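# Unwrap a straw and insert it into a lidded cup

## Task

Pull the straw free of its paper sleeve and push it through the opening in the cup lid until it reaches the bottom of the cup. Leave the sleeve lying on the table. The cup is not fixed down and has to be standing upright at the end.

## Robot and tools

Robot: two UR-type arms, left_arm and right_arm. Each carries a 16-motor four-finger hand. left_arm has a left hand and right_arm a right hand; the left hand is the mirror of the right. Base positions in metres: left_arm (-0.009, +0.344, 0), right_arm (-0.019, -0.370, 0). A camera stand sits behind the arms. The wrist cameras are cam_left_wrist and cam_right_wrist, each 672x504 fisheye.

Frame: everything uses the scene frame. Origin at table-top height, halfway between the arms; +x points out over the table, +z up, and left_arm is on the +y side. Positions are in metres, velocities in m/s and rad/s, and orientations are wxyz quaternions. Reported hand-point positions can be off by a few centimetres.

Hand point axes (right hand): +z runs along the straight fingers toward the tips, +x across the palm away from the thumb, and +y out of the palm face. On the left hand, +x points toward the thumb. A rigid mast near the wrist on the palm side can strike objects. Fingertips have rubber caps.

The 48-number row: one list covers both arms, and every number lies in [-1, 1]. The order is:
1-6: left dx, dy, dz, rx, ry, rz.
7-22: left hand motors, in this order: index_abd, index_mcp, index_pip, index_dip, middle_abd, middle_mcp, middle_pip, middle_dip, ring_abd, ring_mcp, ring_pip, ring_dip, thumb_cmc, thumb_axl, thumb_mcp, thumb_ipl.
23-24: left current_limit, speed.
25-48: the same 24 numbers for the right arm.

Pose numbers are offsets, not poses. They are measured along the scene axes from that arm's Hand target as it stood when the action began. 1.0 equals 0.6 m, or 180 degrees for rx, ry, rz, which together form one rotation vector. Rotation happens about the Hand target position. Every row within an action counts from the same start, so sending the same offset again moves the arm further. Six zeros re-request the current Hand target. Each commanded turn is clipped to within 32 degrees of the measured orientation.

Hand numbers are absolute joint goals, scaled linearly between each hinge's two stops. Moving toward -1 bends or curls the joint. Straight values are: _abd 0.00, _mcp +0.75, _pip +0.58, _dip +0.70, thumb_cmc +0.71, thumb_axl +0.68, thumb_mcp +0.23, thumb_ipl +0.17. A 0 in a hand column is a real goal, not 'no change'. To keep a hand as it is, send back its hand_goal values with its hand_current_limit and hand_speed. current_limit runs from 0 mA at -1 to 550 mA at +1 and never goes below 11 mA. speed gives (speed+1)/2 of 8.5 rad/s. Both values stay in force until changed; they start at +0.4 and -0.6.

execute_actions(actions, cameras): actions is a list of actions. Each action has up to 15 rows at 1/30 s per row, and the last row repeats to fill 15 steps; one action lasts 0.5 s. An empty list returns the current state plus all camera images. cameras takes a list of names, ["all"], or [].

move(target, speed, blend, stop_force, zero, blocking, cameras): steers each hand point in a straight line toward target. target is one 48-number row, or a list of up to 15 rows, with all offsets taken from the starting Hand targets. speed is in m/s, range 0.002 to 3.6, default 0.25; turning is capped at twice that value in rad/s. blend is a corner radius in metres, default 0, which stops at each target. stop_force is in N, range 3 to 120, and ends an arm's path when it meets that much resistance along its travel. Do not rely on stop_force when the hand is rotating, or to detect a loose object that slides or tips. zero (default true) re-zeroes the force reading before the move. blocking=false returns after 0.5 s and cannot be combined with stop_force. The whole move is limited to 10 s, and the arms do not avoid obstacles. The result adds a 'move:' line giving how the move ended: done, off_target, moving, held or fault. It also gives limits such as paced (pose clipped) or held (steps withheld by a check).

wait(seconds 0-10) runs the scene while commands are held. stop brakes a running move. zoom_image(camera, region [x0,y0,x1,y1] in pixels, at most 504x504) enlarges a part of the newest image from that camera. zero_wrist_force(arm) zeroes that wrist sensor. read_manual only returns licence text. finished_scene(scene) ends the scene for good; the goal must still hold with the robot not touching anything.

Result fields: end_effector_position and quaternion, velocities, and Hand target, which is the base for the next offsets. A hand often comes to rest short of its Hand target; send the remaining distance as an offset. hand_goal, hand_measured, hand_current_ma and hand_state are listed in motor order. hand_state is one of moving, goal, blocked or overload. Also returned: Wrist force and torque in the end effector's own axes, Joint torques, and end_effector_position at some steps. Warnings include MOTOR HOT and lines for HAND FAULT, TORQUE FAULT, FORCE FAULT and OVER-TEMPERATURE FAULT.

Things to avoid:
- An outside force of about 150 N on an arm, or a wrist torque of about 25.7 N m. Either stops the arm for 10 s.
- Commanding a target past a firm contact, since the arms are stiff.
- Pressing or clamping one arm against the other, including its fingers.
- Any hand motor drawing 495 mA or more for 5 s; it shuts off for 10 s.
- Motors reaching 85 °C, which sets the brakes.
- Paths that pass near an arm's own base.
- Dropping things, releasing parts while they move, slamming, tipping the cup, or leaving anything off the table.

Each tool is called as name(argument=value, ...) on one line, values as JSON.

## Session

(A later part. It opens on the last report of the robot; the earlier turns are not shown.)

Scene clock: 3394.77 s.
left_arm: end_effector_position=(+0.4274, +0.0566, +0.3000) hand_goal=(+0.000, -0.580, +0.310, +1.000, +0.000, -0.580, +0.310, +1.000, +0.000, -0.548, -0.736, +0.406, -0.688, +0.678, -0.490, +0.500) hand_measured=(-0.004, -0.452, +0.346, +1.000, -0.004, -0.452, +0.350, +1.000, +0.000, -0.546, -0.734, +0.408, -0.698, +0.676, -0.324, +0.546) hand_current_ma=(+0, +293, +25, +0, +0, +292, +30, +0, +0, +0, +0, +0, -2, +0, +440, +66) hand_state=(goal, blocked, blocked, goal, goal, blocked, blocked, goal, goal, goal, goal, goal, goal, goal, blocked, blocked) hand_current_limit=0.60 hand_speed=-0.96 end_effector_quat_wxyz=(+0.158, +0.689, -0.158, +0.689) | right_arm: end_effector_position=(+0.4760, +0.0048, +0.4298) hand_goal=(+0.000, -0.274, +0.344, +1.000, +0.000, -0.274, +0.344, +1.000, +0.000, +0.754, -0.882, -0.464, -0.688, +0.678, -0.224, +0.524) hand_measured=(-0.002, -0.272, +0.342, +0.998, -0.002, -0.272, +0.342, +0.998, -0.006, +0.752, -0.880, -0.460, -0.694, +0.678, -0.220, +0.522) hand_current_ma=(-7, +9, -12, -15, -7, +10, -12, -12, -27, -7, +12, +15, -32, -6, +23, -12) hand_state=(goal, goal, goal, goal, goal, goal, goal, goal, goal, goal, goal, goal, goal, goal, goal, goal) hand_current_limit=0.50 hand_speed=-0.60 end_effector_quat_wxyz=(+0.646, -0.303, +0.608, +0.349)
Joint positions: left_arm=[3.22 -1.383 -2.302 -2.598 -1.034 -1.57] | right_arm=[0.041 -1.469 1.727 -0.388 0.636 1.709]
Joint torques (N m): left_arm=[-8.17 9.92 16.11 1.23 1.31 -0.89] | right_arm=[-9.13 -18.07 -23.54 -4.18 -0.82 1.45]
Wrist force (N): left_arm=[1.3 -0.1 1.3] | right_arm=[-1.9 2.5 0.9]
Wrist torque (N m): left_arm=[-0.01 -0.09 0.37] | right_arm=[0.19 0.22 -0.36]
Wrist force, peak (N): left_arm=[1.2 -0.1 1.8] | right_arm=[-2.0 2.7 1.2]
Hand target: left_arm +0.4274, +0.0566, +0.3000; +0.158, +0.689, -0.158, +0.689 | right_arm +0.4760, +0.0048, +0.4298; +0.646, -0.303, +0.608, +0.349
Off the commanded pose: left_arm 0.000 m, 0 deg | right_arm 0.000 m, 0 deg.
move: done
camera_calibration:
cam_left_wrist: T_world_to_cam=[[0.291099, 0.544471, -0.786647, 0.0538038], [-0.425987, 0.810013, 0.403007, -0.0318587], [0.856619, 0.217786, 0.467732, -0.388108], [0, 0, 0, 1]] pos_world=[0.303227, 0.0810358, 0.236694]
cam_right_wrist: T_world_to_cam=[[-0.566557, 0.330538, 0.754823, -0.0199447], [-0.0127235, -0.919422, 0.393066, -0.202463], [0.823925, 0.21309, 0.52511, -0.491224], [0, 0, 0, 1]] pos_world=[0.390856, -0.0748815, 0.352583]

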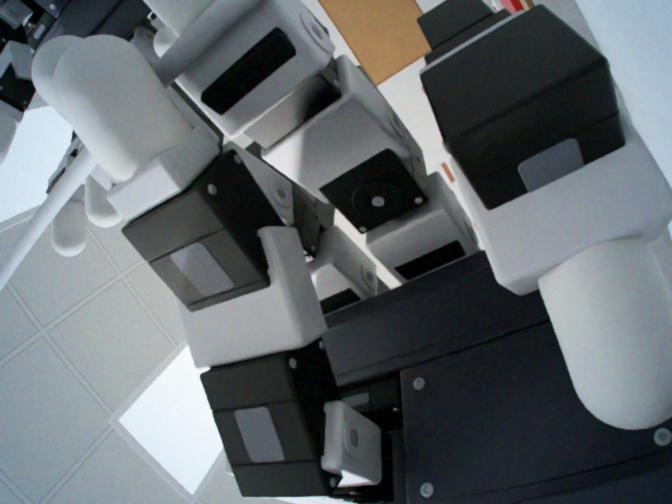

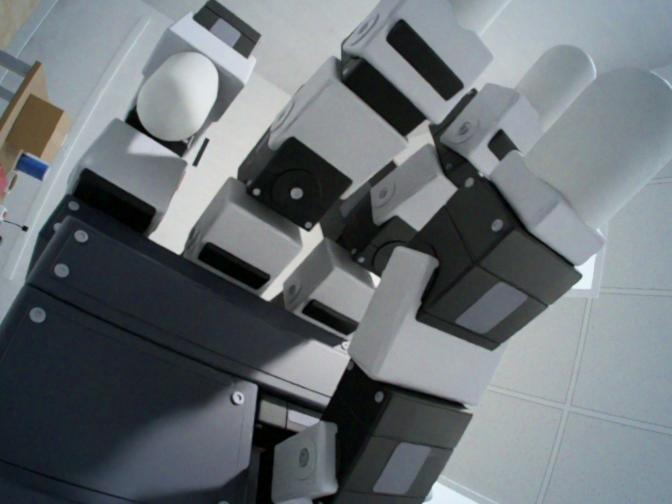

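move(target=[0, 0, 0, 0, 0, 0, 0,-0.58,0.31,1.0, 0,-0.58,0.31,1.0, 0,-0.548,-0.737,0.406, -0.689,0.677,-0.49,0.50, 0.6,-0.96, -0.0479,0.0478,0,0,0,0, 0,-0.274,0.343,1.0, 0,-0.274,0.343,1.0, 0,0.753,-0.883,-0.464, -0.689,0.677,-0.225,0.524, 0.5,-0.9], speed=0.05, cameras=["all"])

zoom_image(camera="cam_right_wrist", region=[432, 0, 672, 240])

Scene clock: 3416.23 s.
left_arm: end_effector_position=(+0.4274, +0.0566, +0.3000) hand_goal=(+0.000, -0.580, +0.310, +1.000, +0.000, -0.580, +0.310, +1.000, +0.000, -0.548, -0.736, +0.406, -0.688, +0.678, -0.490, +0.500) hand_measured=(-0.004, -0.452, +0.346, +1.000, -0.004, -0.452, +0.350, +1.000, +0.000, -0.546, -0.734, +0.408, -0.698, +0.676, -0.324, +0.546) hand_current_ma=(+0, +293, +25, +0, +0, +292, +30, +0, +0, +0, +0, +0, -2, +0, +440, +66) hand_state=(goal, blocked, blocked, goal, goal, blocked, blocked, goal, goal, goal, goal, goal, goal, goal, blocked, blocked) hand_current_limit=0.60 hand_speed=-0.96 end_effector_quat_wxyz=(+0.158, +0.689, -0.158, +0.689) | right_arm: end_effector_position=(+0.4474, +0.0333, +0.4298) hand_goal=(+0.000, -0.274, +0.344, +1.000, +0.000, -0.274, +0.344, +1.000, +0.000, +0.754, -0.882, -0.464, -0.688, +0.678, -0.224, +0.524) hand_measured=(-0.002, -0.272, +0.342, +0.998, -0.002, -0.272, +0.342, +0.998, -0.006, +0.752, -0.880, -0.460, -0.694, +0.678, -0.220, +0.522) hand_current_ma=(-7, +9, -12, -15, -7, +10, -12, -12, -27, -7, +12, +15, -33, -6, +22, -12) hand_state=(goal, goal, goal, goal, goal, goal, goal, goal, goal, goal, goal, goal, goal, goal, goal, goal) hand_current_limit=0.50 hand_speed=-0.90 end_effector_quat_wxyz=(+0.646, -0.303, +0.608, +0.349)
Joint positions: left_arm=[3.22 -1.383 -2.302 -2.598 -1.034 -1.57] | right_arm=[0.111 -1.508 1.768 -0.38 0.706 1.695]
Joint torques (N m): left_arm=[-7.28 7.99 15.62 1.62 1.21 -0.85] | right_arm=[9.08 -30.07 -13.41 1.54 1.54 -1.52]
Wrist force (N): left_arm=[1.1 0.0 1.5] | right_arm=[-2.0 2.6 1.0]
Wrist torque (N m): left_arm=[-0.02 -0.06 0.35] | right_arm=[0.20 0.22 -0.27]
Wrist force, peak (N): left_arm=[1.5 -0.2 1.7] | right_arm=[-2.0 2.8 1.2]
Hand target: left_arm +0.4274, +0.0566, +0.3000; +0.158, +0.689, -0.158, +0.689 | right_arm +0.4473, +0.0335, +0.4298; +0.646, -0.303, +0.608, +0.349
Off the commanded pose: left_arm 0.000 m, 0 deg | right_arm 0.000 m, 0 deg.
move: done
camera_calibration:
cam_left_wrist: T_world_to_cam=[[0.291099, 0.544471, -0.786647, 0.0538038], [-0.425987, 0.810013, 0.403007, -0.0318587], [0.856619, 0.217786, 0.467732, -0.388108], [0, 0, 0, 1]] pos_world=[0.303227, 0.0810358, 0.236694]
cam_right_wrist: T_world_to_cam=[[-0.566556, 0.330608, 0.754793, -0.0455878], [-0.0127663, -0.919397, 0.393124, -0.176535], [0.823924, 0.213091, 0.525111, -0.473754], [0, 0, 0, 1]] pos_world=[0.362256, -0.0462819, 0.352583]

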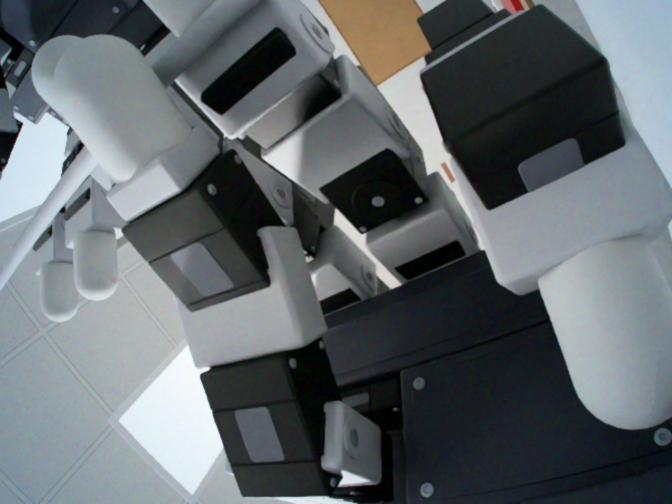

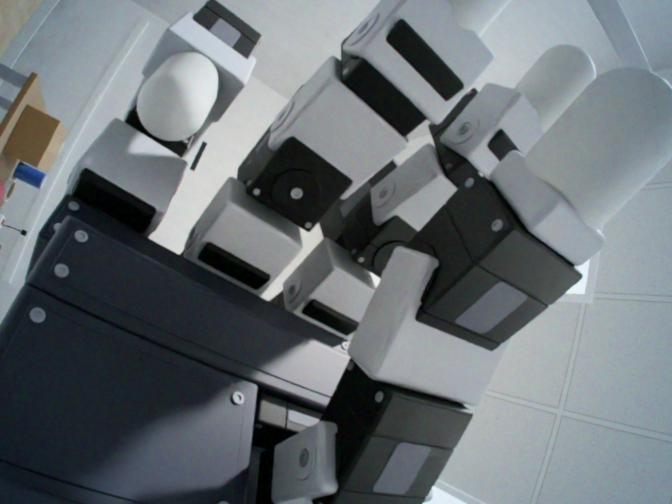

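Scaled by 2.100 from the camera's 672x504 image, which has a finer 960x720 frame.

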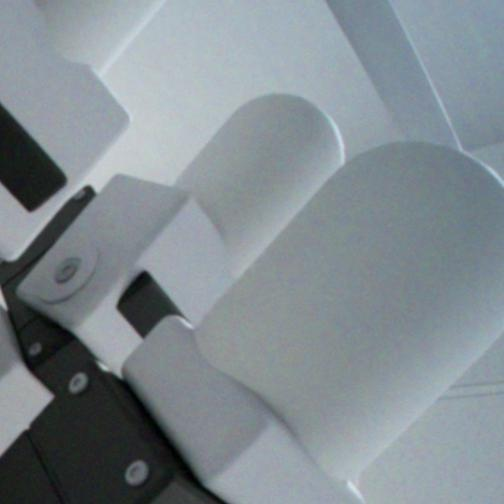

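move(target=[0, 0, 0, 0, 0, 0, 0,-0.58,0.31,1.0, 0,-0.58,0.31,1.0, 0,-0.548,-0.737,0.406, -0.689,0.677,-0.49,0.50, 0.6,-0.96, -0.03,0.021,0,0,0,0, 0,-0.274,0.343,1.0, 0,-0.274,0.343,1.0, 0,0.753,-0.883,-0.464, -0.689,0.677,-0.225,0.524, 0.5,-0.9], speed=0.03, cameras=["all"])

zoom_image(camera="cam_right_wrist", region=[432, 0, 672, 240])

Scene clock: 3439.63 s.
left_arm: end_effector_position=(+0.4274, +0.0566, +0.3000) hand_goal=(+0.000, -0.580, +0.310, +1.000, +0.000, -0.580, +0.310, +1.000, +0.000, -0.548, -0.736, +0.406, -0.688, +0.678, -0.490, +0.500) hand_measured=(-0.004, -0.452, +0.346, +1.000, -0.004, -0.452, +0.350, +1.000, +0.000, -0.546, -0.734, +0.408, -0.698, +0.676, -0.324, +0.546) hand_current_ma=(+0, +293, +25, +0, +0, +292, +30, +0, +0, +0, +0, +0, -2, +0, +440, +66) hand_state=(goal, blocked, blocked, goal, goal, blocked, blocked, goal, goal, goal, goal, goal, goal, goal, blocked, blocked) hand_current_limit=0.60 hand_speed=-0.96 end_effector_quat_wxyz=(+0.158, +0.689, -0.158, +0.689) | right_arm: end_effector_position=(+0.4295, +0.0459, +0.4298) hand_goal=(+0.000, -0.274, +0.344, +1.000, +0.000, -0.274, +0.344, +1.000, +0.000, +0.754, -0.882, -0.464, -0.688, +0.678, -0.224, +0.524) hand_measured=(-0.002, -0.272, +0.342, +0.998, -0.002, -0.272, +0.342, +0.998, -0.006, +0.752, -0.880, -0.460, -0.694, +0.678, -0.220, +0.522) hand_current_ma=(-7, +9, -12, -15, -7, +10, -12, -12, -27, -7, +12, +15, -33, -6, +22, -12) hand_state=(goal, goal, goal, goal, goal, goal, goal, goal, goal, goal, goal, goal, goal, goal, goal, goal) hand_current_limit=0.50 hand_speed=-0.90 end_effector_quat_wxyz=(+0.646, -0.303, +0.608, +0.349)
Joint positions: left_arm=[3.22 -1.383 -2.302 -2.598 -1.034 -1.57] | right_arm=[0.146 -1.534 1.796 -0.377 0.74 1.689]
Joint torques (N m): left_arm=[-6.63 5.88 16.89 1.83 1.03 -0.59] | right_arm=[8.25 -29.21 -11.92 1.51 1.79 -1.41]
Wrist force (N): left_arm=[1.1 -0.1 1.6] | right_arm=[-1.9 2.6 0.8]
Wrist torque (N m): left_arm=[-0.04 -0.05 0.35] | right_arm=[0.21 0.21 -0.26]
Wrist force, peak (N): left_arm=[1.3 -0.5 1.7] | right_arm=[-2.0 2.8 1.1]
Hand target: left_arm +0.4274, +0.0566, +0.3000; +0.158, +0.689, -0.158, +0.689 | right_arm +0.4293, +0.0461, +0.4298; +0.646, -0.303, +0.608, +0.349
Off the commanded pose: left_arm 0.000 m, 0 deg | right_arm 0.000 m, 0 deg.
move: done
camera_calibration:
cam_left_wrist: T_world_to_cam=[[0.291099, 0.544471, -0.786647, 0.0538038], [-0.425987, 0.810013, 0.403007, -0.0318587], [0.856619, 0.217786, 0.467732, -0.388108], [0, 0, 0, 1]] pos_world=[0.303227, 0.0810358, 0.236694]
cam_right_wrist: T_world_to_cam=[[-0.566556, 0.330608, 0.754793, -0.0598948], [-0.0127663, -0.919397, 0.393124, -0.16518], [0.823924, 0.213091, 0.525111, -0.461691], [0, 0, 0, 1]] pos_world=[0.344356, -0.0336819, 0.352583]

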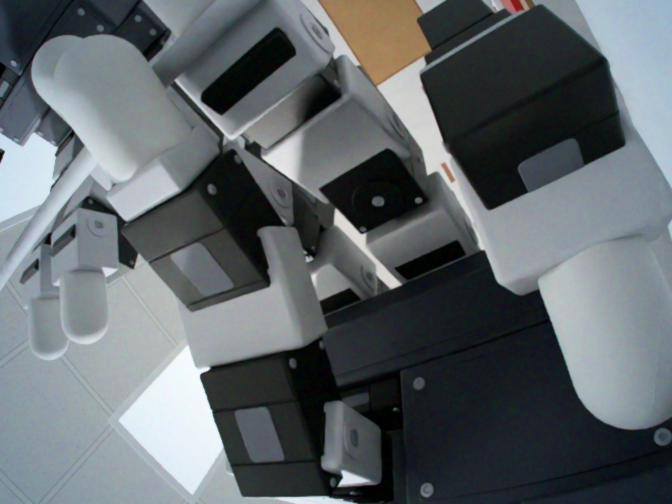

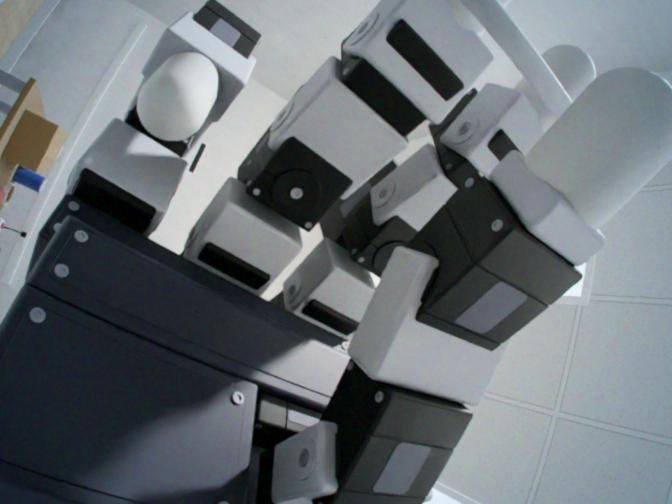

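Scaled by 2.100 from the camera's 672x504 image, which has a finer 960x720 frame.

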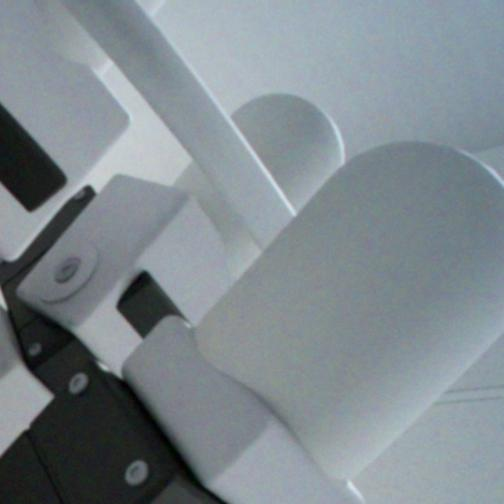

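move(target=[0, 0, 0, 0, 0, 0, 0,-0.58,0.31,1.0, 0,-0.58,0.31,1.0, 0,-0.548,-0.737,0.406, -0.689,0.677,-0.49,0.50, 0.6,-0.96, -0.0055,0.0038,0,0,0,0, 0,-0.274,0.343,1.0, 0,-0.274,0.343,1.0, 0,0.753,-0.883,-0.464, -0.689,0.677,-0.225,0.524, 0.5,-0.9], speed=0.03)

move(target=[0, 0, 0, 0, 0, 0, 0,-0.58,0.31,1.0, 0,-0.58,0.31,1.0, 0,-0.548,-0.737,0.406, -0.689,0.677,-0.49,0.50, 0.6,-0.96, 0,0,0,0,0,0, 0,-0.36,0.343,1.0, 0,-0.36,0.343,1.0, 0,0.753,-0.883,-0.464, -0.689,0.677,-0.28,0.524, 0.5,-0.96], speed=0.03, cameras=["cam_right_wrist"])

zoom_image(camera="cam_right_wrist", region=[432, 0, 672, 240])

Scene clock: 3457.17 s.
left_arm: end_effector_position=(+0.4274, +0.0566, +0.3000) hand_goal=(+0.000, -0.580, +0.310, +1.000, +0.000, -0.580, +0.310, +1.000, +0.000, -0.548, -0.736, +0.406, -0.688, +0.678, -0.490, +0.500) hand_measured=(-0.004, -0.452, +0.346, +1.000, -0.004, -0.452, +0.350, +1.000, +0.000, -0.546, -0.734, +0.408, -0.698, +0.676, -0.324, +0.546) hand_current_ma=(+0, +293, +25, +0, +0, +292, +30, +0, +0, +0, +0, +0, -2, +0, +440, +66) hand_state=(goal, blocked, blocked, goal, goal, blocked, blocked, goal, goal, goal, goal, goal, goal, goal, blocked, blocked) hand_current_limit=0.60 hand_speed=-0.96 end_effector_quat_wxyz=(+0.158, +0.689, -0.158, +0.689) | right_arm: end_effector_position=(+0.4262, +0.0482, +0.4298) hand_goal=(+0.000, -0.274, +0.344, +1.000, +0.000, -0.274, +0.344, +1.000, +0.000, +0.754, -0.882, -0.464, -0.688, +0.678, -0.224, +0.524) hand_measured=(-0.002, -0.272, +0.342, +0.998, -0.002, -0.272, +0.342, +0.998, -0.006, +0.752, -0.880, -0.460, -0.694, +0.678, -0.220, +0.522) hand_current_ma=(-7, +9, -12, -15, -7, +10, -12, -12, -27, -7, +12, +15, -33, -6, +22, -12) hand_state=(goal, goal, goal, goal, goal, goal, goal, goal, goal, goal, goal, goal, goal, goal, goal, goal) hand_current_limit=0.50 hand_speed=-0.90 end_effector_quat_wxyz=(+0.646, -0.303, +0.608, +0.349)
Joint positions: left_arm=[3.22 -1.383 -2.302 -2.598 -1.034 -1.57] | right_arm=[0.153 -1.539 1.801 -0.376 0.747 1.688]
Joint torques (N m): left_arm=[-7.55 4.65 17.35 2.19 1.27 -0.52] | right_arm=[8.8 -28.03 -12.34 1.44 1.75 -1.36]
Wrist force (N): left_arm=[1.1 -0.1 1.5] | right_arm=[-2.1 2.5 1.0]
Wrist torque (N m): left_arm=[-0.03 -0.06 0.35] | right_arm=[0.18 0.24 -0.28]
Wrist force, peak (N): left_arm=[1.4 0.0 1.7] | right_arm=[-2.0 2.7 1.3]
Hand target: left_arm +0.4274, +0.0566, +0.3000; +0.158, +0.689, -0.158, +0.689 | right_arm +0.4260, +0.0484, +0.4298; +0.646, -0.303, +0.608, +0.349
Off the commanded pose: left_arm 0.000 m, 0 deg | right_arm 0.000 m, 0 deg.
move: done

Scene clock: 3458.03 s.
left_arm: end_effector_position=(+0.4274, +0.0566, +0.3000) hand_goal=(+0.000, -0.580, +0.310, +1.000, +0.000, -0.580, +0.310, +1.000, +0.000, -0.548, -0.736, +0.406, -0.688, +0.678, -0.490, +0.500) hand_measured=(-0.004, -0.452, +0.346, +1.000, -0.004, -0.452, +0.350, +1.000, +0.000, -0.546, -0.734, +0.408, -0.698, +0.676, -0.324, +0.546) hand_current_ma=(+0, +293, +25, +0, +0, +292, +30, +0, +0, +0, +0, +0, -2, +0, +440, +66) hand_state=(goal, blocked, blocked, goal, goal, blocked, blocked, goal, goal, goal, goal, goal, goal, goal, blocked, blocked) hand_current_limit=0.60 hand_speed=-0.96 end_effector_quat_wxyz=(+0.158, +0.689, -0.158, +0.689) | right_arm: end_effector_position=(+0.4260, +0.0484, +0.4298) hand_goal=(+0.000, -0.360, +0.344, +1.000, +0.000, -0.360, +0.344, +1.000, +0.000, +0.754, -0.882, -0.464, -0.688, +0.678, -0.280, +0.524) hand_measured=(-0.002, -0.358, +0.342, +0.998, -0.002, -0.358, +0.342, +0.998, -0.006, +0.752, -0.880, -0.460, -0.694, +0.678, -0.276, +0.522) hand_current_ma=(-7, +10, -12, -15, -7, +11, -12, -12, -27, -7, +12, +15, -33, -6, +24, -12) hand_state=(goal, goal, goal, goal, goal, goal, goal, goal, goal, goal, goal, goal, goal, goal, goal, goal) hand_current_limit=0.50 hand_speed=-0.96 end_effector_quat_wxyz=(+0.646, -0.303, +0.608, +0.349)
Joint positions: left_arm=[3.22 -1.383 -2.302 -2.598 -1.034 -1.57] | right_arm=[0.153 -1.539 1.801 -0.376 0.747 1.688]
Joint torques (N m): left_arm=[-7.14 4.75 17.37 2.18 1.07 -0.49] | right_arm=[8.49 -27.83 -13.67 1.65 1.68 -1.47]
Wrist force (N): left_arm=[1.2 -0.2 1.5] | right_arm=[-2.0 2.5 1.1]
Wrist torque (N m): left_arm=[-0.05 -0.06 0.36] | right_arm=[0.18 0.21 -0.27]
Wrist force, peak (N): left_arm=[1.5 -0.2 1.8] | right_arm=[-2.2 2.6 1.0]
Hand target: left_arm +0.4274, +0.0566, +0.3000; +0.158, +0.689, -0.158, +0.689 | right_arm +0.4260, +0.0484, +0.4298; +0.646, -0.303, +0.608, +0.349
Off the commanded pose: left_arm 0.000 m, 0 deg | right_arm 0.000 m, 0 deg.
move: done
camera_calibration:
cam_right_wrist: T_world_to_cam=[[-0.566557, 0.330538, 0.754823, -0.062684], [-0.0127235, -0.919422, 0.393066, -0.163012], [0.823925, 0.21309, 0.52511, -0.459318], [0, 0, 0, 1]] pos_world=[0.340856, -0.0312815, 0.352583]
Images, in order (width x height): cam_right_wrist 672x504.

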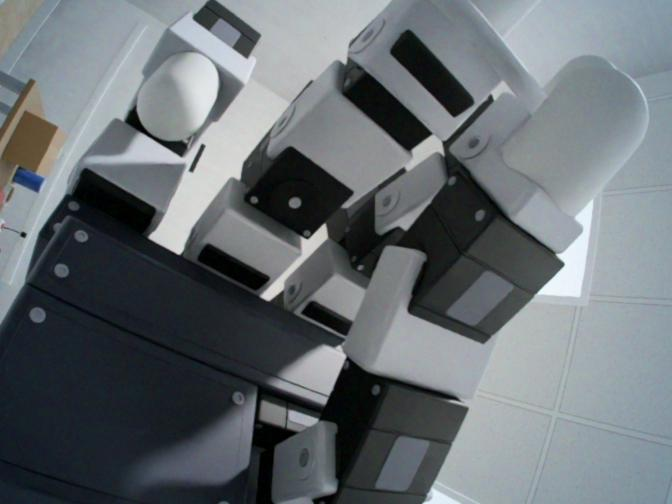

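Scaled by 2.100 from the camera's 672x504 image, which has a finer 960x720 frame.

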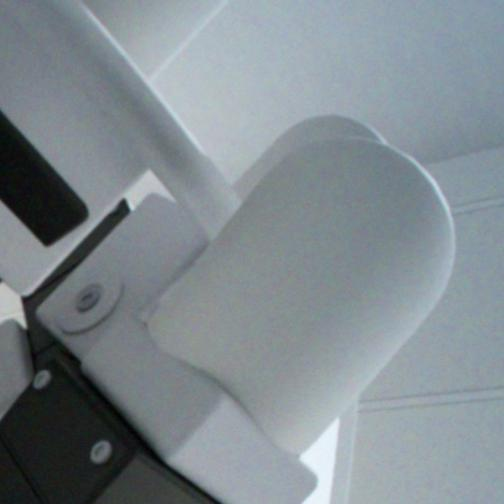

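move(target=[0, 0, 0, 0, 0, 0, 0,-0.58,0.31,1.0, 0,-0.58,0.31,1.0, 0,-0.548,-0.737,0.406, -0.689,0.677,-0.49,0.50, 0.6,-0.96, 0,0,0,0,0,0, 0,-0.411,0.343,1.0, 0,-0.411,0.343,1.0, 0,0.753,-0.883,-0.464, -0.689,0.677,-0.337,0.524, 0.5,-0.96], speed=0.03)

wait(seconds=1, cameras=["cam_right_wrist"])

zoom_image(camera="cam_right_wrist", region=[432, 0, 672, 240])

Scene clock: 3464.33 s.
left_arm: end_effector_position=(+0.4274, +0.0566, +0.3000) hand_goal=(+0.000, -0.580, +0.310, +1.000, +0.000, -0.580, +0.310, +1.000, +0.000, -0.548, -0.736, +0.406, -0.688, +0.678, -0.490, +0.500) hand_measured=(-0.004, -0.452, +0.346, +1.000, -0.004, -0.452, +0.350, +1.000, +0.000, -0.546, -0.734, +0.408, -0.698, +0.676, -0.324, +0.546) hand_current_ma=(+0, +293, +25, +0, +0, +292, +30, +0, +0, +0, +0, +0, -2, +0, +440, +66) hand_state=(goal, blocked, blocked, goal, goal, blocked, blocked, goal, goal, goal, goal, goal, goal, goal, blocked, blocked) hand_current_limit=0.60 hand_speed=-0.96 end_effector_quat_wxyz=(+0.158, +0.689, -0.158, +0.689) | right_arm: end_effector_position=(+0.4260, +0.0484, +0.4298) hand_goal=(+0.000, -0.410, +0.344, +1.000, +0.000, -0.410, +0.344, +1.000, +0.000, +0.754, -0.882, -0.464, -0.688, +0.678, -0.336, +0.524) hand_measured=(-0.002, -0.394, +0.346, +0.998, -0.002, -0.408, +0.342, +0.998, -0.006, +0.752, -0.880, -0.460, -0.694, +0.678, -0.326, +0.524) hand_current_ma=(-7, +86, +7, -7, -7, +11, -12, -12, -27, -7, +12, +15, -33, -6, +62, -4) hand_state=(goal, goal, goal, goal, goal, goal, goal, goal, goal, goal, goal, goal, goal, goal, goal, goal) hand_current_limit=0.50 hand_speed=-0.96 end_effector_quat_wxyz=(+0.646, -0.303, +0.608, +0.349)
Joint positions: left_arm=[3.22 -1.383 -2.302 -2.598 -1.034 -1.57] | right_arm=[0.153 -1.539 1.801 -0.376 0.747 1.688]
Joint torques (N m): left_arm=[-7.22 4.08 18.49 2.43 1.14 -0.12] | right_arm=[8.05 -28.74 -12.59 1.42 1.41 -1.46]
Wrist force (N): left_arm=[1.2 0.2 1.4] | right_arm=[-2.0 2.7 1.4]
Wrist torque (N m): left_arm=[-0.01 -0.05 0.41] | right_arm=[0.20 0.21 -0.26]
Wrist force, peak (N): left_arm=[1.2 -0.1 1.9] | right_arm=[-2.0 2.9 1.8]
Hand target: left_arm +0.4274, +0.0566, +0.3000; +0.158, +0.689, -0.158, +0.689 | right_arm +0.4260, +0.0484, +0.4298; +0.646, -0.303, +0.608, +0.349
Off the commanded pose: left_arm 0.000 m, 0 deg | right_arm 0.000 m, 0 deg.
move: done

Scene clock: 3465.33 s.
left_arm: end_effector_position=(+0.4274, +0.0566, +0.3000) hand_goal=(+0.000, -0.580, +0.310, +1.000, +0.000, -0.580, +0.310, +1.000, +0.000, -0.548, -0.736, +0.406, -0.688, +0.678, -0.490, +0.500) hand_measured=(-0.004, -0.452, +0.346, +1.000, -0.004, -0.452, +0.350, +1.000, +0.000, -0.546, -0.734, +0.408, -0.698, +0.676, -0.324, +0.546) hand_current_ma=(+0, +293, +25, +0, +0, +292, +30, +0, +0, +0, +0, +0, -2, +0, +440, +66) hand_state=(goal, blocked, blocked, goal, goal, blocked, blocked, goal, goal, goal, goal, goal, goal, goal, blocked, blocked) hand_current_limit=0.60 hand_speed=-0.96 end_effector_quat_wxyz=(+0.158, +0.689, -0.158, +0.689) | right_arm: end_effector_position=(+0.4260, +0.0484, +0.4298) hand_goal=(+0.000, -0.410, +0.344, +1.000, +0.000, -0.410, +0.344, +1.000, +0.000, +0.754, -0.882, -0.464, -0.688, +0.678, -0.336, +0.524) hand_measured=(-0.002, -0.394, +0.346, +0.998, -0.002, -0.408, +0.342, +0.998, -0.006, +0.752, -0.880, -0.460, -0.694, +0.678, -0.326, +0.524) hand_current_ma=(-7, +86, +7, -7, -7, +11, -12, -12, -27, -7, +12, +15, -33, -6, +62, -4) hand_state=(goal, goal, goal, goal, goal, goal, goal, goal, goal, goal, goal, goal, goal, goal, goal, goal) hand_current_limit=0.50 hand_speed=-0.96 end_effector_quat_wxyz=(+0.646, -0.303, +0.608, +0.349)
Joint positions: left_arm=[3.22 -1.383 -2.302 -2.598 -1.034 -1.57] | right_arm=[0.153 -1.539 1.801 -0.376 0.747 1.688]
Joint torques (N m): left_arm=[-6.2 4.33 18.29 2.51 1.18 -0.09] | right_arm=[7.72 -28.23 -12.38 1.39 1.23 -1.37]
Wrist force (N): left_arm=[1.3 0.2 1.4] | right_arm=[-2.1 2.4 1.5]
Wrist torque (N m): left_arm=[-0.01 -0.07 0.42] | right_arm=[0.16 0.22 -0.28]
Wrist force, peak (N): left_arm=[1.5 0.3 1.6] | right_arm=[-2.2 2.6 1.5]
Hand target: left_arm +0.4274, +0.0566, +0.3000; +0.158, +0.689, -0.158, +0.689 | right_arm +0.4260, +0.0484, +0.4298; +0.646, -0.303, +0.608, +0.349
Off the commanded pose: left_arm 0.000 m, 0 deg | right_arm 0.000 m, 0 deg.
wait: 1.00 s; at rest by 0.17 s
camera_calibration:
cam_right_wrist: T_world_to_cam=[[-0.566557, 0.330538, 0.754823, -0.062684], [-0.0127235, -0.919422, 0.393066, -0.163012], [0.823925, 0.21309, 0.52511, -0.459318], [0, 0, 0, 1]] pos_world=[0.340856, -0.0312815, 0.352583]
Images, in order (width x height): cam_right_wrist 672x504.

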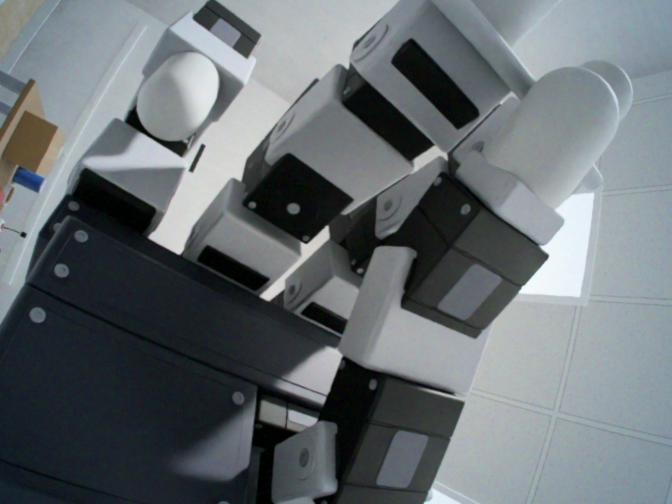

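Scaled by 2.100 from the camera's 672x504 image, which has a finer 960x720 frame.

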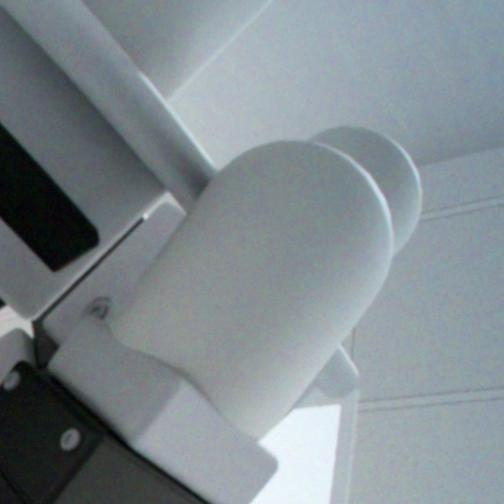

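move(target=[0, 0, 0, 0, 0, 0, 0,-0.58,0.31,1.0, 0,-0.58,0.31,1.0, 0,-0.548,-0.737,0.406, -0.689,0.677,-0.49,0.50, 0.6,-0.96, 0,0,0,0,0,0, 0,-0.58,0.31,1.0, 0,-0.58,0.31,1.0, 0,0.753,-0.883,-0.464, -0.689,0.677,-0.49,0.50, 0.7,-0.96], speed=0.03)

wait(seconds=1.5, cameras=["all"])

zoom_image(camera="cam_right_wrist", region=[432, 0, 672, 240])

Scene clock: 3476.03 s.
left_arm: end_effector_position=(+0.4274, +0.0566, +0.3000) hand_goal=(+0.000, -0.580, +0.310, +1.000, +0.000, -0.580, +0.310, +1.000, +0.000, -0.548, -0.736, +0.406, -0.688, +0.678, -0.490, +0.500) hand_measured=(-0.004, -0.452, +0.348, +1.000, -0.004, -0.452, +0.350, +1.000, +0.000, -0.546, -0.734, +0.408, -0.698, +0.676, -0.324, +0.546) hand_current_ma=(+0, +293, +26, +0, +0, +292, +30, +0, +0, +0, +0, +0, -2, +0, +440, +66) hand_state=(goal, blocked, blocked, goal, goal, blocked, blocked, goal, goal, goal, goal, goal, goal, goal, blocked, blocked) hand_current_limit=0.60 hand_speed=-0.96 end_effector_quat_wxyz=(+0.158, +0.689, -0.158, +0.689) | right_arm: end_effector_position=(+0.4260, +0.0484, +0.4298) hand_goal=(+0.000, -0.580, +0.310, +1.000, +0.000, -0.580, +0.310, +1.000, +0.000, +0.754, -0.882, -0.464, -0.688, +0.678, -0.490, +0.500) hand_measured=(-0.002, -0.400, +0.340, +1.000, -0.002, -0.412, +0.334, +1.000, -0.006, +0.752, -0.880, -0.460, -0.694, +0.678, -0.326, +0.520) hand_current_ma=(-7, +393, +155, -1, -8, +326, +124, -1, -27, -7, +12, +15, -33, -6, +396, +138) hand_state=(goal, moving, blocked, goal, goal, moving, blocked, goal, goal, goal, goal, goal, goal, goal, moving, blocked) hand_current_limit=0.70 hand_speed=-0.96 end_effector_quat_wxyz=(+0.646, -0.303, +0.608, +0.349)
Joint positions: left_arm=[3.22 -1.383 -2.302 -2.598 -1.034 -1.57] | right_arm=[0.153 -1.539 1.801 -0.376 0.747 1.688]
Joint torques (N m): left_arm=[-6.73 4.62 19.16 2.67 1.06 -0.13] | right_arm=[7.94 -27.89 -13.41 1.44 0.43 -1.38]
Wrist force (N): left_arm=[0.9 0.8 1.5] | right_arm=[-1.9 2.4 1.8]
Wrist torque (N m): left_arm=[0.00 -0.01 0.47] | right_arm=[0.19 0.22 -0.26]
Wrist force, peak (N): left_arm=[1.5 0.3 1.5] | right_arm=[-2.0 2.9 1.4]
Hand target: left_arm +0.4274, +0.0566, +0.3000; +0.158, +0.689, -0.158, +0.689 | right_arm +0.4260, +0.0484, +0.4298; +0.646, -0.303, +0.608, +0.349
Off the commanded pose: left_arm 0.000 m, 0 deg | right_arm 0.000 m, 0 deg.
move: done

Scene clock: 3477.53 s.
left_arm: end_effector_position=(+0.4274, +0.0566, +0.3000) hand_goal=(+0.000, -0.580, +0.310, +1.000, +0.000, -0.580, +0.310, +1.000, +0.000, -0.548, -0.736, +0.406, -0.688, +0.678, -0.490, +0.500) hand_measured=(-0.004, -0.452, +0.348, +1.000, -0.004, -0.452, +0.350, +1.000, +0.000, -0.546, -0.734, +0.408, -0.698, +0.676, -0.324, +0.546) hand_current_ma=(+0, +293, +26, +0, +0, +292, +30, +0, +0, +0, +0, +0, -2, +0, +440, +66) hand_state=(goal, blocked, blocked, goal, goal, blocked, blocked, goal, goal, goal, goal, goal, goal, goal, blocked, blocked) hand_current_limit=0.60 hand_speed=-0.96 end_effector_quat_wxyz=(+0.158, +0.689, -0.158, +0.689) | right_arm: end_effector_position=(+0.4260, +0.0484, +0.4298) hand_goal=(+0.000, -0.580, +0.310, +1.000, +0.000, -0.580, +0.310, +1.000, +0.000, +0.754, -0.882, -0.464, -0.688, +0.678, -0.490, +0.500) hand_measured=(-0.002, -0.402, +0.340, +1.000, -0.002, -0.414, +0.334, +1.000, -0.006, +0.752, -0.880, -0.460, -0.694, +0.676, -0.328, +0.520) hand_current_ma=(-7, +467, +155, -1, -8, +467, +124, -1, -27, -7, +12, +15, -33, -7, +468, +138) hand_state=(goal, blocked, blocked, goal, goal, blocked, blocked, goal, goal, goal, goal, goal, goal, goal, blocked, blocked) hand_current_limit=0.70 hand_speed=-0.96 end_effector_quat_wxyz=(+0.646, -0.303, +0.608, +0.349)
Joint positions: left_arm=[3.22 -1.383 -2.302 -2.598 -1.034 -1.57] | right_arm=[0.153 -1.539 1.801 -0.376 0.747 1.688]
Joint torques (N m): left_arm=[-6.96 4.97 18.87 2.87 1.09 0.24] | right_arm=[7.93 -28.02 -12.89 1.36 0.13 -1.35]
Wrist force (N): left_arm=[1.2 1.0 1.1] | right_arm=[-2.0 2.4 1.7]
Wrist torque (N m): left_arm=[0.04 -0.04 0.47] | right_arm=[0.21 0.23 -0.27]
Wrist force, peak (N): left_arm=[1.3 1.1 1.4] | right_arm=[-2.3 2.5 2.0]
Hand target: left_arm +0.4274, +0.0566, +0.3000; +0.158, +0.689, -0.158, +0.689 | right_arm +0.4260, +0.0484, +0.4298; +0.646, -0.303, +0.608, +0.349
Off the commanded pose: left_arm 0.000 m, 0 deg | right_arm 0.000 m, 0 deg.
wait: 1.50 s; at rest by 0.17 s
camera_calibration:
cam_left_wrist: T_world_to_cam=[[0.291099, 0.544471, -0.786647, 0.0538038], [-0.425987, 0.810013, 0.403007, -0.0318587], [0.856619, 0.217786, 0.467732, -0.388108], [0, 0, 0, 1]] pos_world=[0.303227, 0.0810358, 0.236694]
cam_right_wrist: T_world_to_cam=[[-0.566557, 0.330538, 0.754823, -0.062684], [-0.0127235, -0.919422, 0.393066, -0.163012], [0.823925, 0.21309, 0.52511, -0.459318], [0, 0, 0, 1]] pos_world=[0.340856, -0.0312815, 0.352583]

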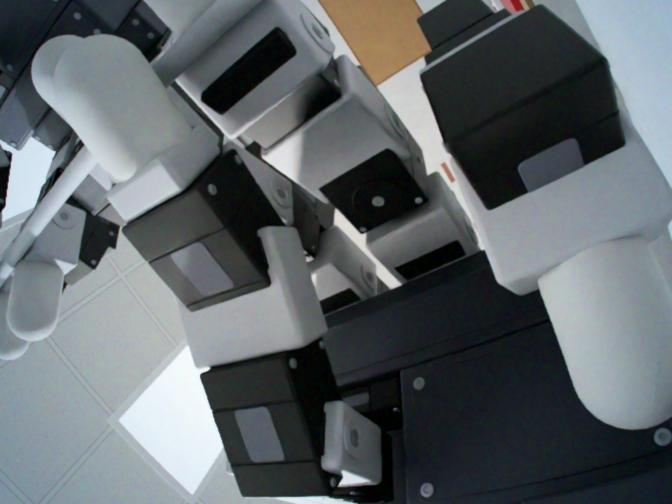

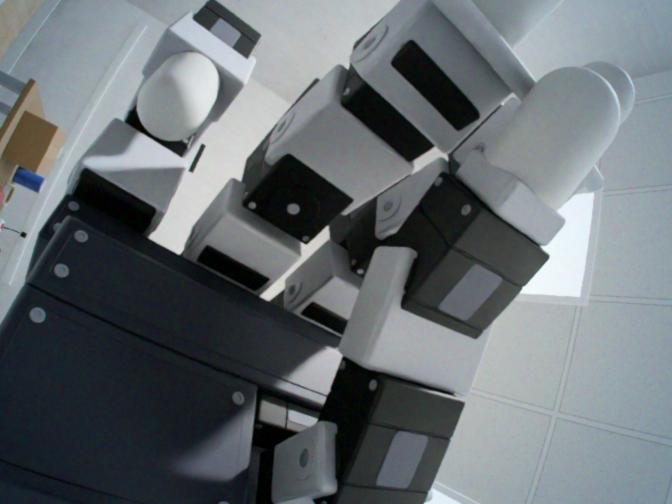

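Scaled by 2.100 from the camera's 672x504 image, which has a finer 960x720 frame.

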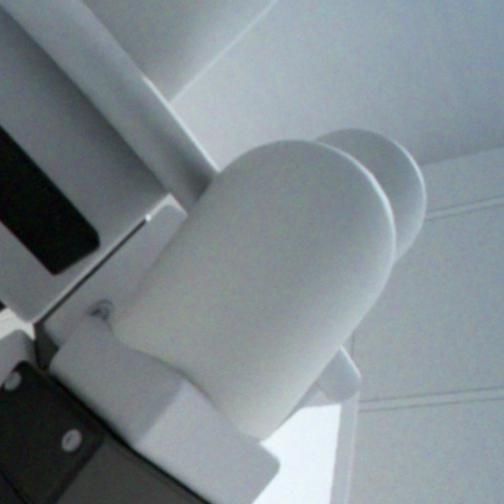

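move(target=[0, 0, 0, 0, 0, 0, 0,-0.274,0.343,1.0, 0,-0.274,0.343,1.0, 0,-0.548,-0.737,0.406, -0.689,0.677,-0.225,0.524, 0.4,-0.95, 0,0,0,0,0,0, 0,-0.58,0.31,1.0, 0,-0.58,0.31,1.0, 0,0.753,-0.883,-0.464, -0.689,0.677,-0.49,0.50, 0.7,-0.96], speed=0.03)

wait(seconds=1, cameras=["cam_left_wrist"])

zoom_image(camera="cam_left_wrist", region=[0, 0, 240, 240])

Scene clock: 3486.63 s.
left_arm: end_effector_position=(+0.4274, +0.0566, +0.3000) hand_goal=(+0.000, -0.274, +0.344, +1.000, +0.000, -0.274, +0.344, +1.000, +0.000, -0.548, -0.736, +0.406, -0.688, +0.678, -0.224, +0.524) hand_measured=(-0.004, -0.456, +0.364, +1.000, -0.004, -0.456, +0.364, +1.000, +0.000, -0.546, -0.734, +0.408, -0.698, +0.676, -0.324, +0.554) hand_current_ma=(+0, +41, +9, +0, +0, +43, +9, +0, +0, +0, +0, +0, -2, +0, +106, +29) hand_state=(goal, moving, blocked, goal, goal, moving, blocked, goal, goal, goal, goal, goal, goal, goal, moving, blocked) hand_current_limit=0.40 hand_speed=-0.95 end_effector_quat_wxyz=(+0.158, +0.689, -0.158, +0.689) | right_arm: end_effector_position=(+0.4260, +0.0484, +0.4298) hand_goal=(+0.000, -0.580, +0.310, +1.000, +0.000, -0.580, +0.310, +1.000, +0.000, +0.754, -0.882, -0.464, -0.688, +0.678, -0.490, +0.500) hand_measured=(-0.002, -0.404, +0.340, +1.000, -0.002, -0.416, +0.334, +1.000, -0.006, +0.752, -0.880, -0.460, -0.694, +0.676, -0.328, +0.520) hand_current_ma=(-7, +468, +155, -1, -8, +468, +124, -1, -27, -7, +12, +15, -33, -7, +468, +138) hand_state=(goal, blocked, blocked, goal, goal, blocked, blocked, goal, goal, goal, goal, goal, goal, goal, blocked, blocked) hand_current_limit=0.70 hand_speed=-0.96 end_effector_quat_wxyz=(+0.646, -0.303, +0.608, +0.349)
Joint positions: left_arm=[3.22 -1.383 -2.302 -2.598 -1.034 -1.57] | right_arm=[0.153 -1.539 1.801 -0.376 0.747 1.688]
Joint torques (N m): left_arm=[-5.25 4.91 20.06 3.18 1.07 0.28] | right_arm=[7.39 -27.74 -13.72 1.47 -0.65 -1.31]
Wrist force (N): left_arm=[1.0 0.5 1.4] | right_arm=[-2.3 2.3 1.6]
Wrist torque (N m): left_arm=[-0.02 -0.01 0.43] | right_arm=[0.19 0.25 -0.29]
Wrist force, peak (N): left_arm=[1.3 1.0 1.4] | right_arm=[-2.2 2.4 2.1]
Hand target: left_arm +0.4274, +0.0566, +0.3000; +0.158, +0.689, -0.158, +0.689 | right_arm +0.4260, +0.0484, +0.4298; +0.646, -0.303, +0.608, +0.349
Off the commanded pose: left_arm 0.000 m, 0 deg | right_arm 0.000 m, 0 deg.
move: done

Scene clock: 3487.63 s.
left_arm: end_effector_position=(+0.4274, +0.0566, +0.3000) hand_goal=(+0.000, -0.274, +0.344, +1.000, +0.000, -0.274, +0.344, +1.000, +0.000, -0.548, -0.736, +0.406, -0.688, +0.678, -0.224, +0.524) hand_measured=(-0.004, -0.346, +0.346, +1.000, -0.004, -0.346, +0.348, +1.000, +0.000, -0.546, -0.734, +0.408, -0.698, +0.676, -0.256, +0.526) hand_current_ma=(+0, -1, +0, +0, +0, -1, +0, +0, +0, +0, +0, +0, -3, +0, -1, +0) hand_state=(goal, moving, goal, goal, goal, moving, goal, goal, goal, goal, goal, goal, goal, goal, moving, goal) hand_current_limit=0.40 hand_speed=-0.95 end_effector_quat_wxyz=(+0.158, +0.689, -0.158, +0.689) | right_arm: end_effector_position=(+0.4260, +0.0484, +0.4298) hand_goal=(+0.000, -0.580, +0.310, +1.000, +0.000, -0.580, +0.310, +1.000, +0.000, +0.754, -0.882, -0.464, -0.688, +0.678, -0.490, +0.500) hand_measured=(-0.002, -0.422, +0.340, +1.000, -0.002, -0.420, +0.336, +1.000, -0.006, +0.752, -0.880, -0.460, -0.696, +0.676, -0.328, +0.530) hand_current_ma=(-7, +468, +155, -1, -12, +468, +135, -1, -27, -7, +12, +15, -41, -10, +467, +199) hand_state=(goal, blocked, blocked, goal, goal, blocked, blocked, goal, goal, goal, goal, goal, goal, goal, blocked, blocked) hand_current_limit=0.70 hand_speed=-0.96 end_effector_quat_wxyz=(+0.646, -0.303, +0.608, +0.349)
Joint positions: left_arm=[3.22 -1.383 -2.302 -2.598 -1.034 -1.57] | right_arm=[0.153 -1.539 1.801 -0.376 0.747 1.688]
Joint torques (N m): left_arm=[-6.07 4.96 20.47 3.17 1.19 0.39] | right_arm=[7.43 -27.77 -13.31 1.33 -0.4 -1.22]
Wrist force (N): left_arm=[1.3 -0.1 1.6] | right_arm=[-1.9 2.3 1.1]
Wrist torque (N m): left_arm=[-0.04 -0.08 0.35] | right_arm=[0.13 0.21 -0.28]
Wrist force, peak (N): left_arm=[1.5 -0.2 1.6] | right_arm=[-2.3 2.4 1.5]
Hand target: left_arm +0.4274, +0.0566, +0.3000; +0.158, +0.689, -0.158, +0.689 | right_arm +0.4260, +0.0484, +0.4298; +0.646, -0.303, +0.608, +0.349
Off the commanded pose: left_arm 0.000 m, 0 deg | right_arm 0.000 m, 0 deg.
wait: 1.00 s; no rest
camera_calibration:
cam_left_wrist: T_world_to_cam=[[0.291099, 0.544471, -0.786647, 0.0538038], [-0.425987, 0.810013, 0.403007, -0.0318587], [0.856619, 0.217786, 0.467732, -0.388108], [0, 0, 0, 1]] pos_world=[0.303227, 0.0810358, 0.236694]
Images, in order (width x height): cam_left_wrist 672x504.

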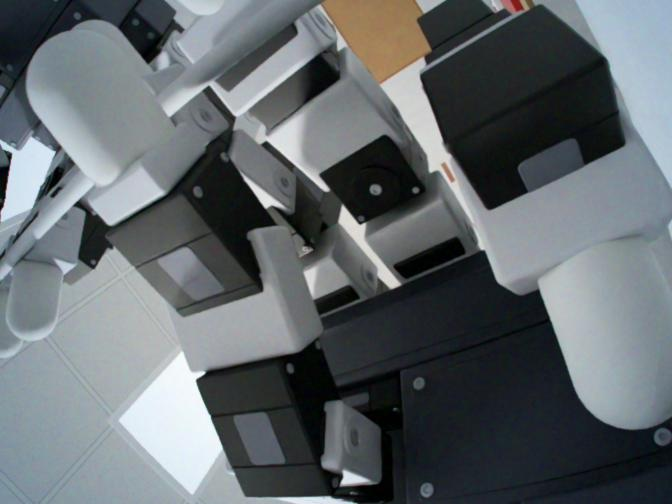

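Scaled by 2.100 from the camera's 672x504 image, which has a finer 960x720 frame.

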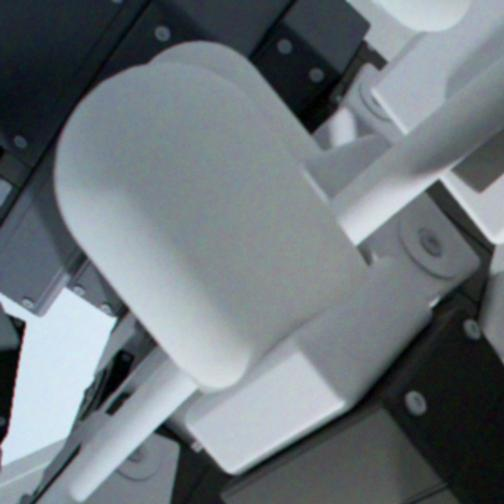

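move(target=[0.058, 0.12, 0, 0, 0, 0, 0,-0.274,0.343,1.0, 0,-0.274,0.343,1.0, 0,-0.548,-0.737,0.406, -0.689,0.677,-0.225,0.524, 0.4,-0.95, 0,0,0,0,0,0, 0,-0.58,0.31,1.0, 0,-0.58,0.31,1.0, 0,0.753,-0.883,-0.464, -0.689,0.677,-0.49,0.50, 0.7,-0.96], speed=0.05, cameras=["all"])

Scene clock: 3511.67 s.
left_arm: end_effector_position=(+0.4622, +0.1285, +0.3000) hand_goal=(+0.000, -0.274, +0.344, +1.000, +0.000, -0.274, +0.344, +1.000, +0.000, -0.548, -0.736, +0.406, -0.688, +0.678, -0.224, +0.524) hand_measured=(-0.004, -0.276, +0.346, +1.000, -0.004, -0.276, +0.348, +1.000, +0.000, -0.546, -0.734, +0.408, -0.698, +0.676, -0.226, +0.526) hand_current_ma=(+0, +0, +0, +0, +0, +0, +0, +0, +0, +0, +0, +0, -3, +0, +0, +0) hand_state=(goal, goal, goal, goal, goal, goal, goal, goal, goal, goal, goal, goal, goal, goal, goal, goal) hand_current_limit=0.40 hand_speed=-0.95 end_effector_quat_wxyz=(+0.158, +0.689, -0.158, +0.689) end_effector_velocity=(+0.000, +0.001, +0.000) end_effector_angular_velocity=(-0.001, +0.001, -0.003) | right_arm: end_effector_position=(+0.4260, +0.0484, +0.4298) hand_goal=(+0.000, -0.580, +0.310, +1.000, +0.000, -0.580, +0.310, +1.000, +0.000, +0.754, -0.882, -0.464, -0.688, +0.678, -0.490, +0.500) hand_measured=(-0.002, -0.422, +0.340, +1.000, -0.002, -0.420, +0.336, +1.000, -0.006, +0.752, -0.880, -0.460, -0.696, +0.676, -0.328, +0.530) hand_current_ma=(-7, +468, +155, -1, -12, +468, +135, -1, -27, -7, +12, +15, -41, -10, +467, +199) hand_state=(goal, blocked, blocked, goal, goal, blocked, blocked, goal, goal, goal, goal, goal, goal, goal, blocked, blocked) hand_current_limit=0.70 hand_speed=-0.96 end_effector_quat_wxyz=(+0.646, -0.303, +0.608, +0.349)
Joint positions: left_arm=[3.46 -1.428 -2.267 -2.589 -0.795 -1.57] | right_arm=[0.153 -1.539 1.801 -0.376 0.747 1.688]
Joint velocities: left_arm=[0.003 -0.002 0.001 0 0.006 -0.001] | right_arm=[within noise]
Joint torques (N m): left_arm=[9.94 2.96 25.98 3.32 1.41 -0.39] | right_arm=[7.1 -27.36 -15.84 1.2 -0.49 -1.37]
Wrist force (N): left_arm=[1.4 -0.2 1.2] | right_arm=[-1.8 2.3 1.2]
Wrist torque (N m): left_arm=[0.00 -0.12 0.36] | right_arm=[0.13 0.19 -0.28]
Wrist force, peak (N): left_arm=[1.5 -0.3 1.7] | right_arm=[-2.0 2.6 1.2]
Hand target: left_arm +0.4622, +0.1286, +0.3000; +0.158, +0.689, -0.158, +0.689 | right_arm +0.4260, +0.0484, +0.4298; +0.646, -0.303, +0.608, +0.349
Off the commanded pose: left_arm 0.000 m, 0 deg | right_arm 0.000 m, 0 deg.
move: done
camera_calibration:
cam_left_wrist: T_world_to_cam=[[0.291053, 0.544458, -0.786673, 0.00457919], [-0.426056, 0.809996, 0.402968, -0.0752815], [0.856601, 0.217881, 0.467721, -0.433497], [0, 0, 0, 1]] pos_world=[0.337927, 0.152935, 0.236694]
cam_right_wrist: T_world_to_cam=[[-0.566557, 0.330538, 0.754823, -0.062684], [-0.0127235, -0.919422, 0.393066, -0.163012], [0.823925, 0.21309, 0.52511, -0.459318], [0, 0, 0, 1]] pos_world=[0.340856, -0.0312815, 0.352583]

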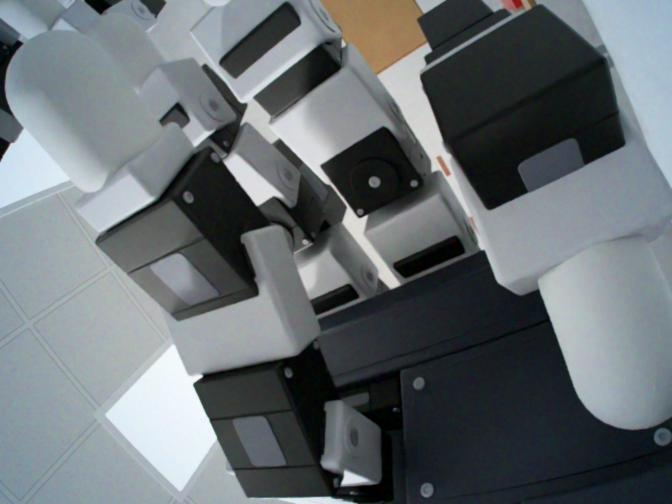

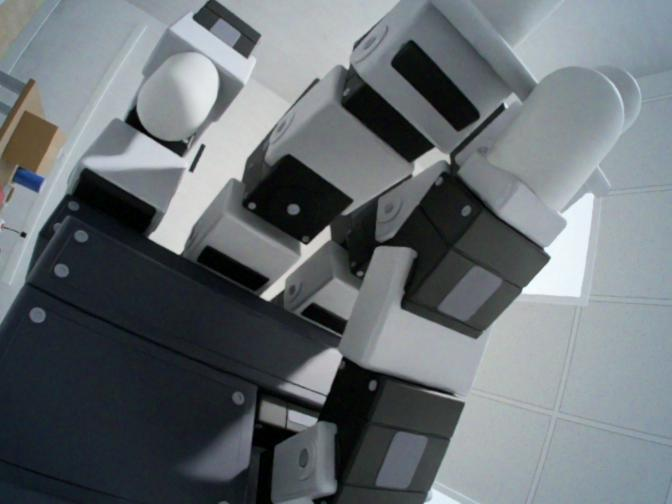

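move(target=[[0, 0, 0, 0, 0, 0, 0,-0.1,0.343,1.0, 0,-0.1,0.343,1.0, 0,-0.548,-0.737,0.406, 0.714,0.677,-0.225,0.524, 0.5,-0.5, 0.02,-0.092,0,0,0,0, 0,-0.58,0.31,1.0, 0,-0.58,0.31,1.0, 0,0.753,-0.883,-0.464, -0.689,0.677,-0.49,0.50, 0.7,-0.96],[0, 0, 0, 0, 0, 0, 0,-0.548,-0.737,0.406, 0,-0.548,-0.737,0.406, 0,-0.548,-0.737,0.406, 0.714,0.677,-0.337,-0.373, 0.5,-0.5, 0.04,-0.184,0,0,0,0, 0,-0.58,0.31,1.0, 0,-0.58,0.31,1.0, 0,0.753,-0.883,-0.464, -0.689,0.677,-0.49,0.50, 0.7,-0.96]], speed=0.05, cameras=["all"])

Scene clock: 3529.20 s.
left_arm: end_effector_position=(+0.4622, +0.1286, +0.3000) hand_goal=(+0.000, -0.548, -0.736, +0.406, +0.000, -0.548, -0.736, +0.406, +0.000, -0.548, -0.736, +0.406, +0.714, +0.678, -0.336, -0.372) hand_measured=(-0.004, -0.546, -0.734, +0.410, -0.004, -0.546, -0.734, +0.408, +0.000, -0.546, -0.734, +0.408, +0.712, +0.676, -0.338, -0.372) hand_current_ma=(+0, +0, +0, +0, +0, +0, +0, +0, +0, +0, +0, +0, +0, +0, +0, +0) hand_state=(goal, goal, goal, goal, goal, goal, goal, goal, goal, goal, goal, goal, goal, goal, goal, goal) hand_current_limit=0.50 hand_speed=-0.50 end_effector_quat_wxyz=(+0.158, +0.689, -0.158, +0.689) | right_arm: end_effector_position=(+0.4500, -0.0620, +0.4298) hand_goal=(+0.000, -0.580, +0.310, +1.000, +0.000, -0.580, +0.310, +1.000, +0.000, +0.754, -0.882, -0.464, -0.688, +0.678, -0.490, +0.500) hand_measured=(-0.002, -0.422, +0.340, +1.000, -0.002, -0.420, +0.336, +1.000, -0.006, +0.752, -0.880, -0.460, -0.696, +0.676, -0.328, +0.530) hand_current_ma=(-7, +468, +155, -1, -12, +468, +135, -1, -27, -7, +12, +15, -41, -10, +468, +199) hand_state=(goal, blocked, blocked, goal, goal, blocked, blocked, goal, goal, goal, goal, goal, goal, goal, blocked, blocked) hand_current_limit=0.70 hand_speed=-0.96 end_effector_quat_wxyz=(+0.646, -0.303, +0.608, +0.349)
Joint positions: left_arm=[3.46 -1.428 -2.266 -2.588 -0.795 -1.57] | right_arm=[-0.125 -1.58 1.845 -0.436 0.472 1.756]
Joint torques (N m): left_arm=[7.77 3.33 23.69 1.73 1.27 1.58] | right_arm=[-10 -26.4 -12.77 -3.86 -1.06 1.8]
Wrist force (N): left_arm=[1.3 0.0 1.5] | right_arm=[-2.1 2.6 1.3]
Wrist torque (N m): left_arm=[-0.01 -0.03 0.26] | right_arm=[0.18 0.22 -0.40]
Wrist force, peak (N): left_arm=[1.3 -0.2 2.0] | right_arm=[-1.9 2.8 1.2]
Hand target: left_arm +0.4622, +0.1286, +0.3000; +0.158, +0.689, -0.158, +0.689 | right_arm +0.4500, -0.0620, +0.4298; +0.646, -0.303, +0.608, +0.349
Off the commanded pose: left_arm 0.000 m, 0 deg | right_arm 0.000 m, 0 deg.
move: done
camera_calibration:
cam_left_wrist: T_world_to_cam=[[0.291166, 0.544488, -0.78661, 0.00443735], [-0.426021, 0.810004, 0.402988, -0.0753378], [0.856579, 0.217776, 0.467809, -0.433602], [0, 0, 0, 1]] pos_world=[0.338027, 0.153036, 0.236694]
cam_right_wrist: T_world_to_cam=[[-0.566557, 0.330538, 0.754823, -0.0125952], [-0.0127235, -0.919422, 0.393066, -0.264211], [0.823925, 0.21309, 0.52511, -0.455568], [0, 0, 0, 1]] pos_world=[0.364856, -0.141681, 0.352583]

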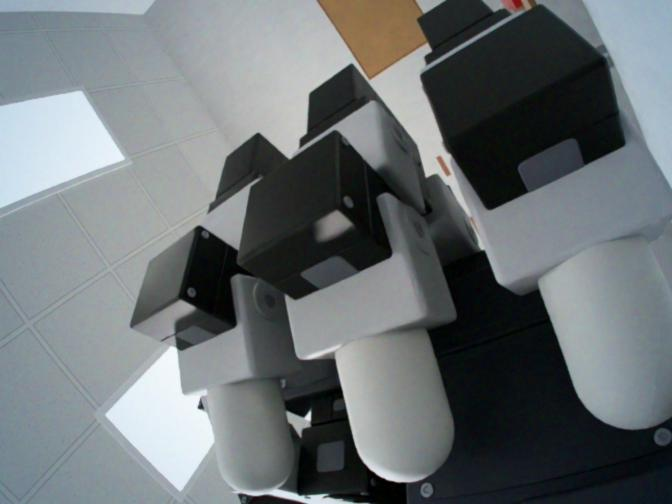

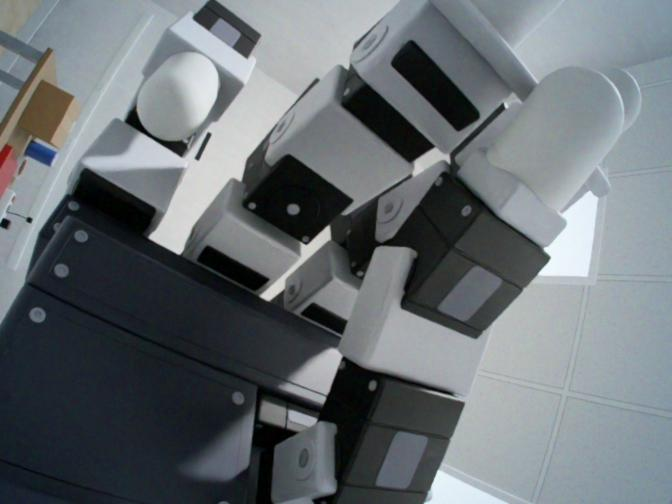

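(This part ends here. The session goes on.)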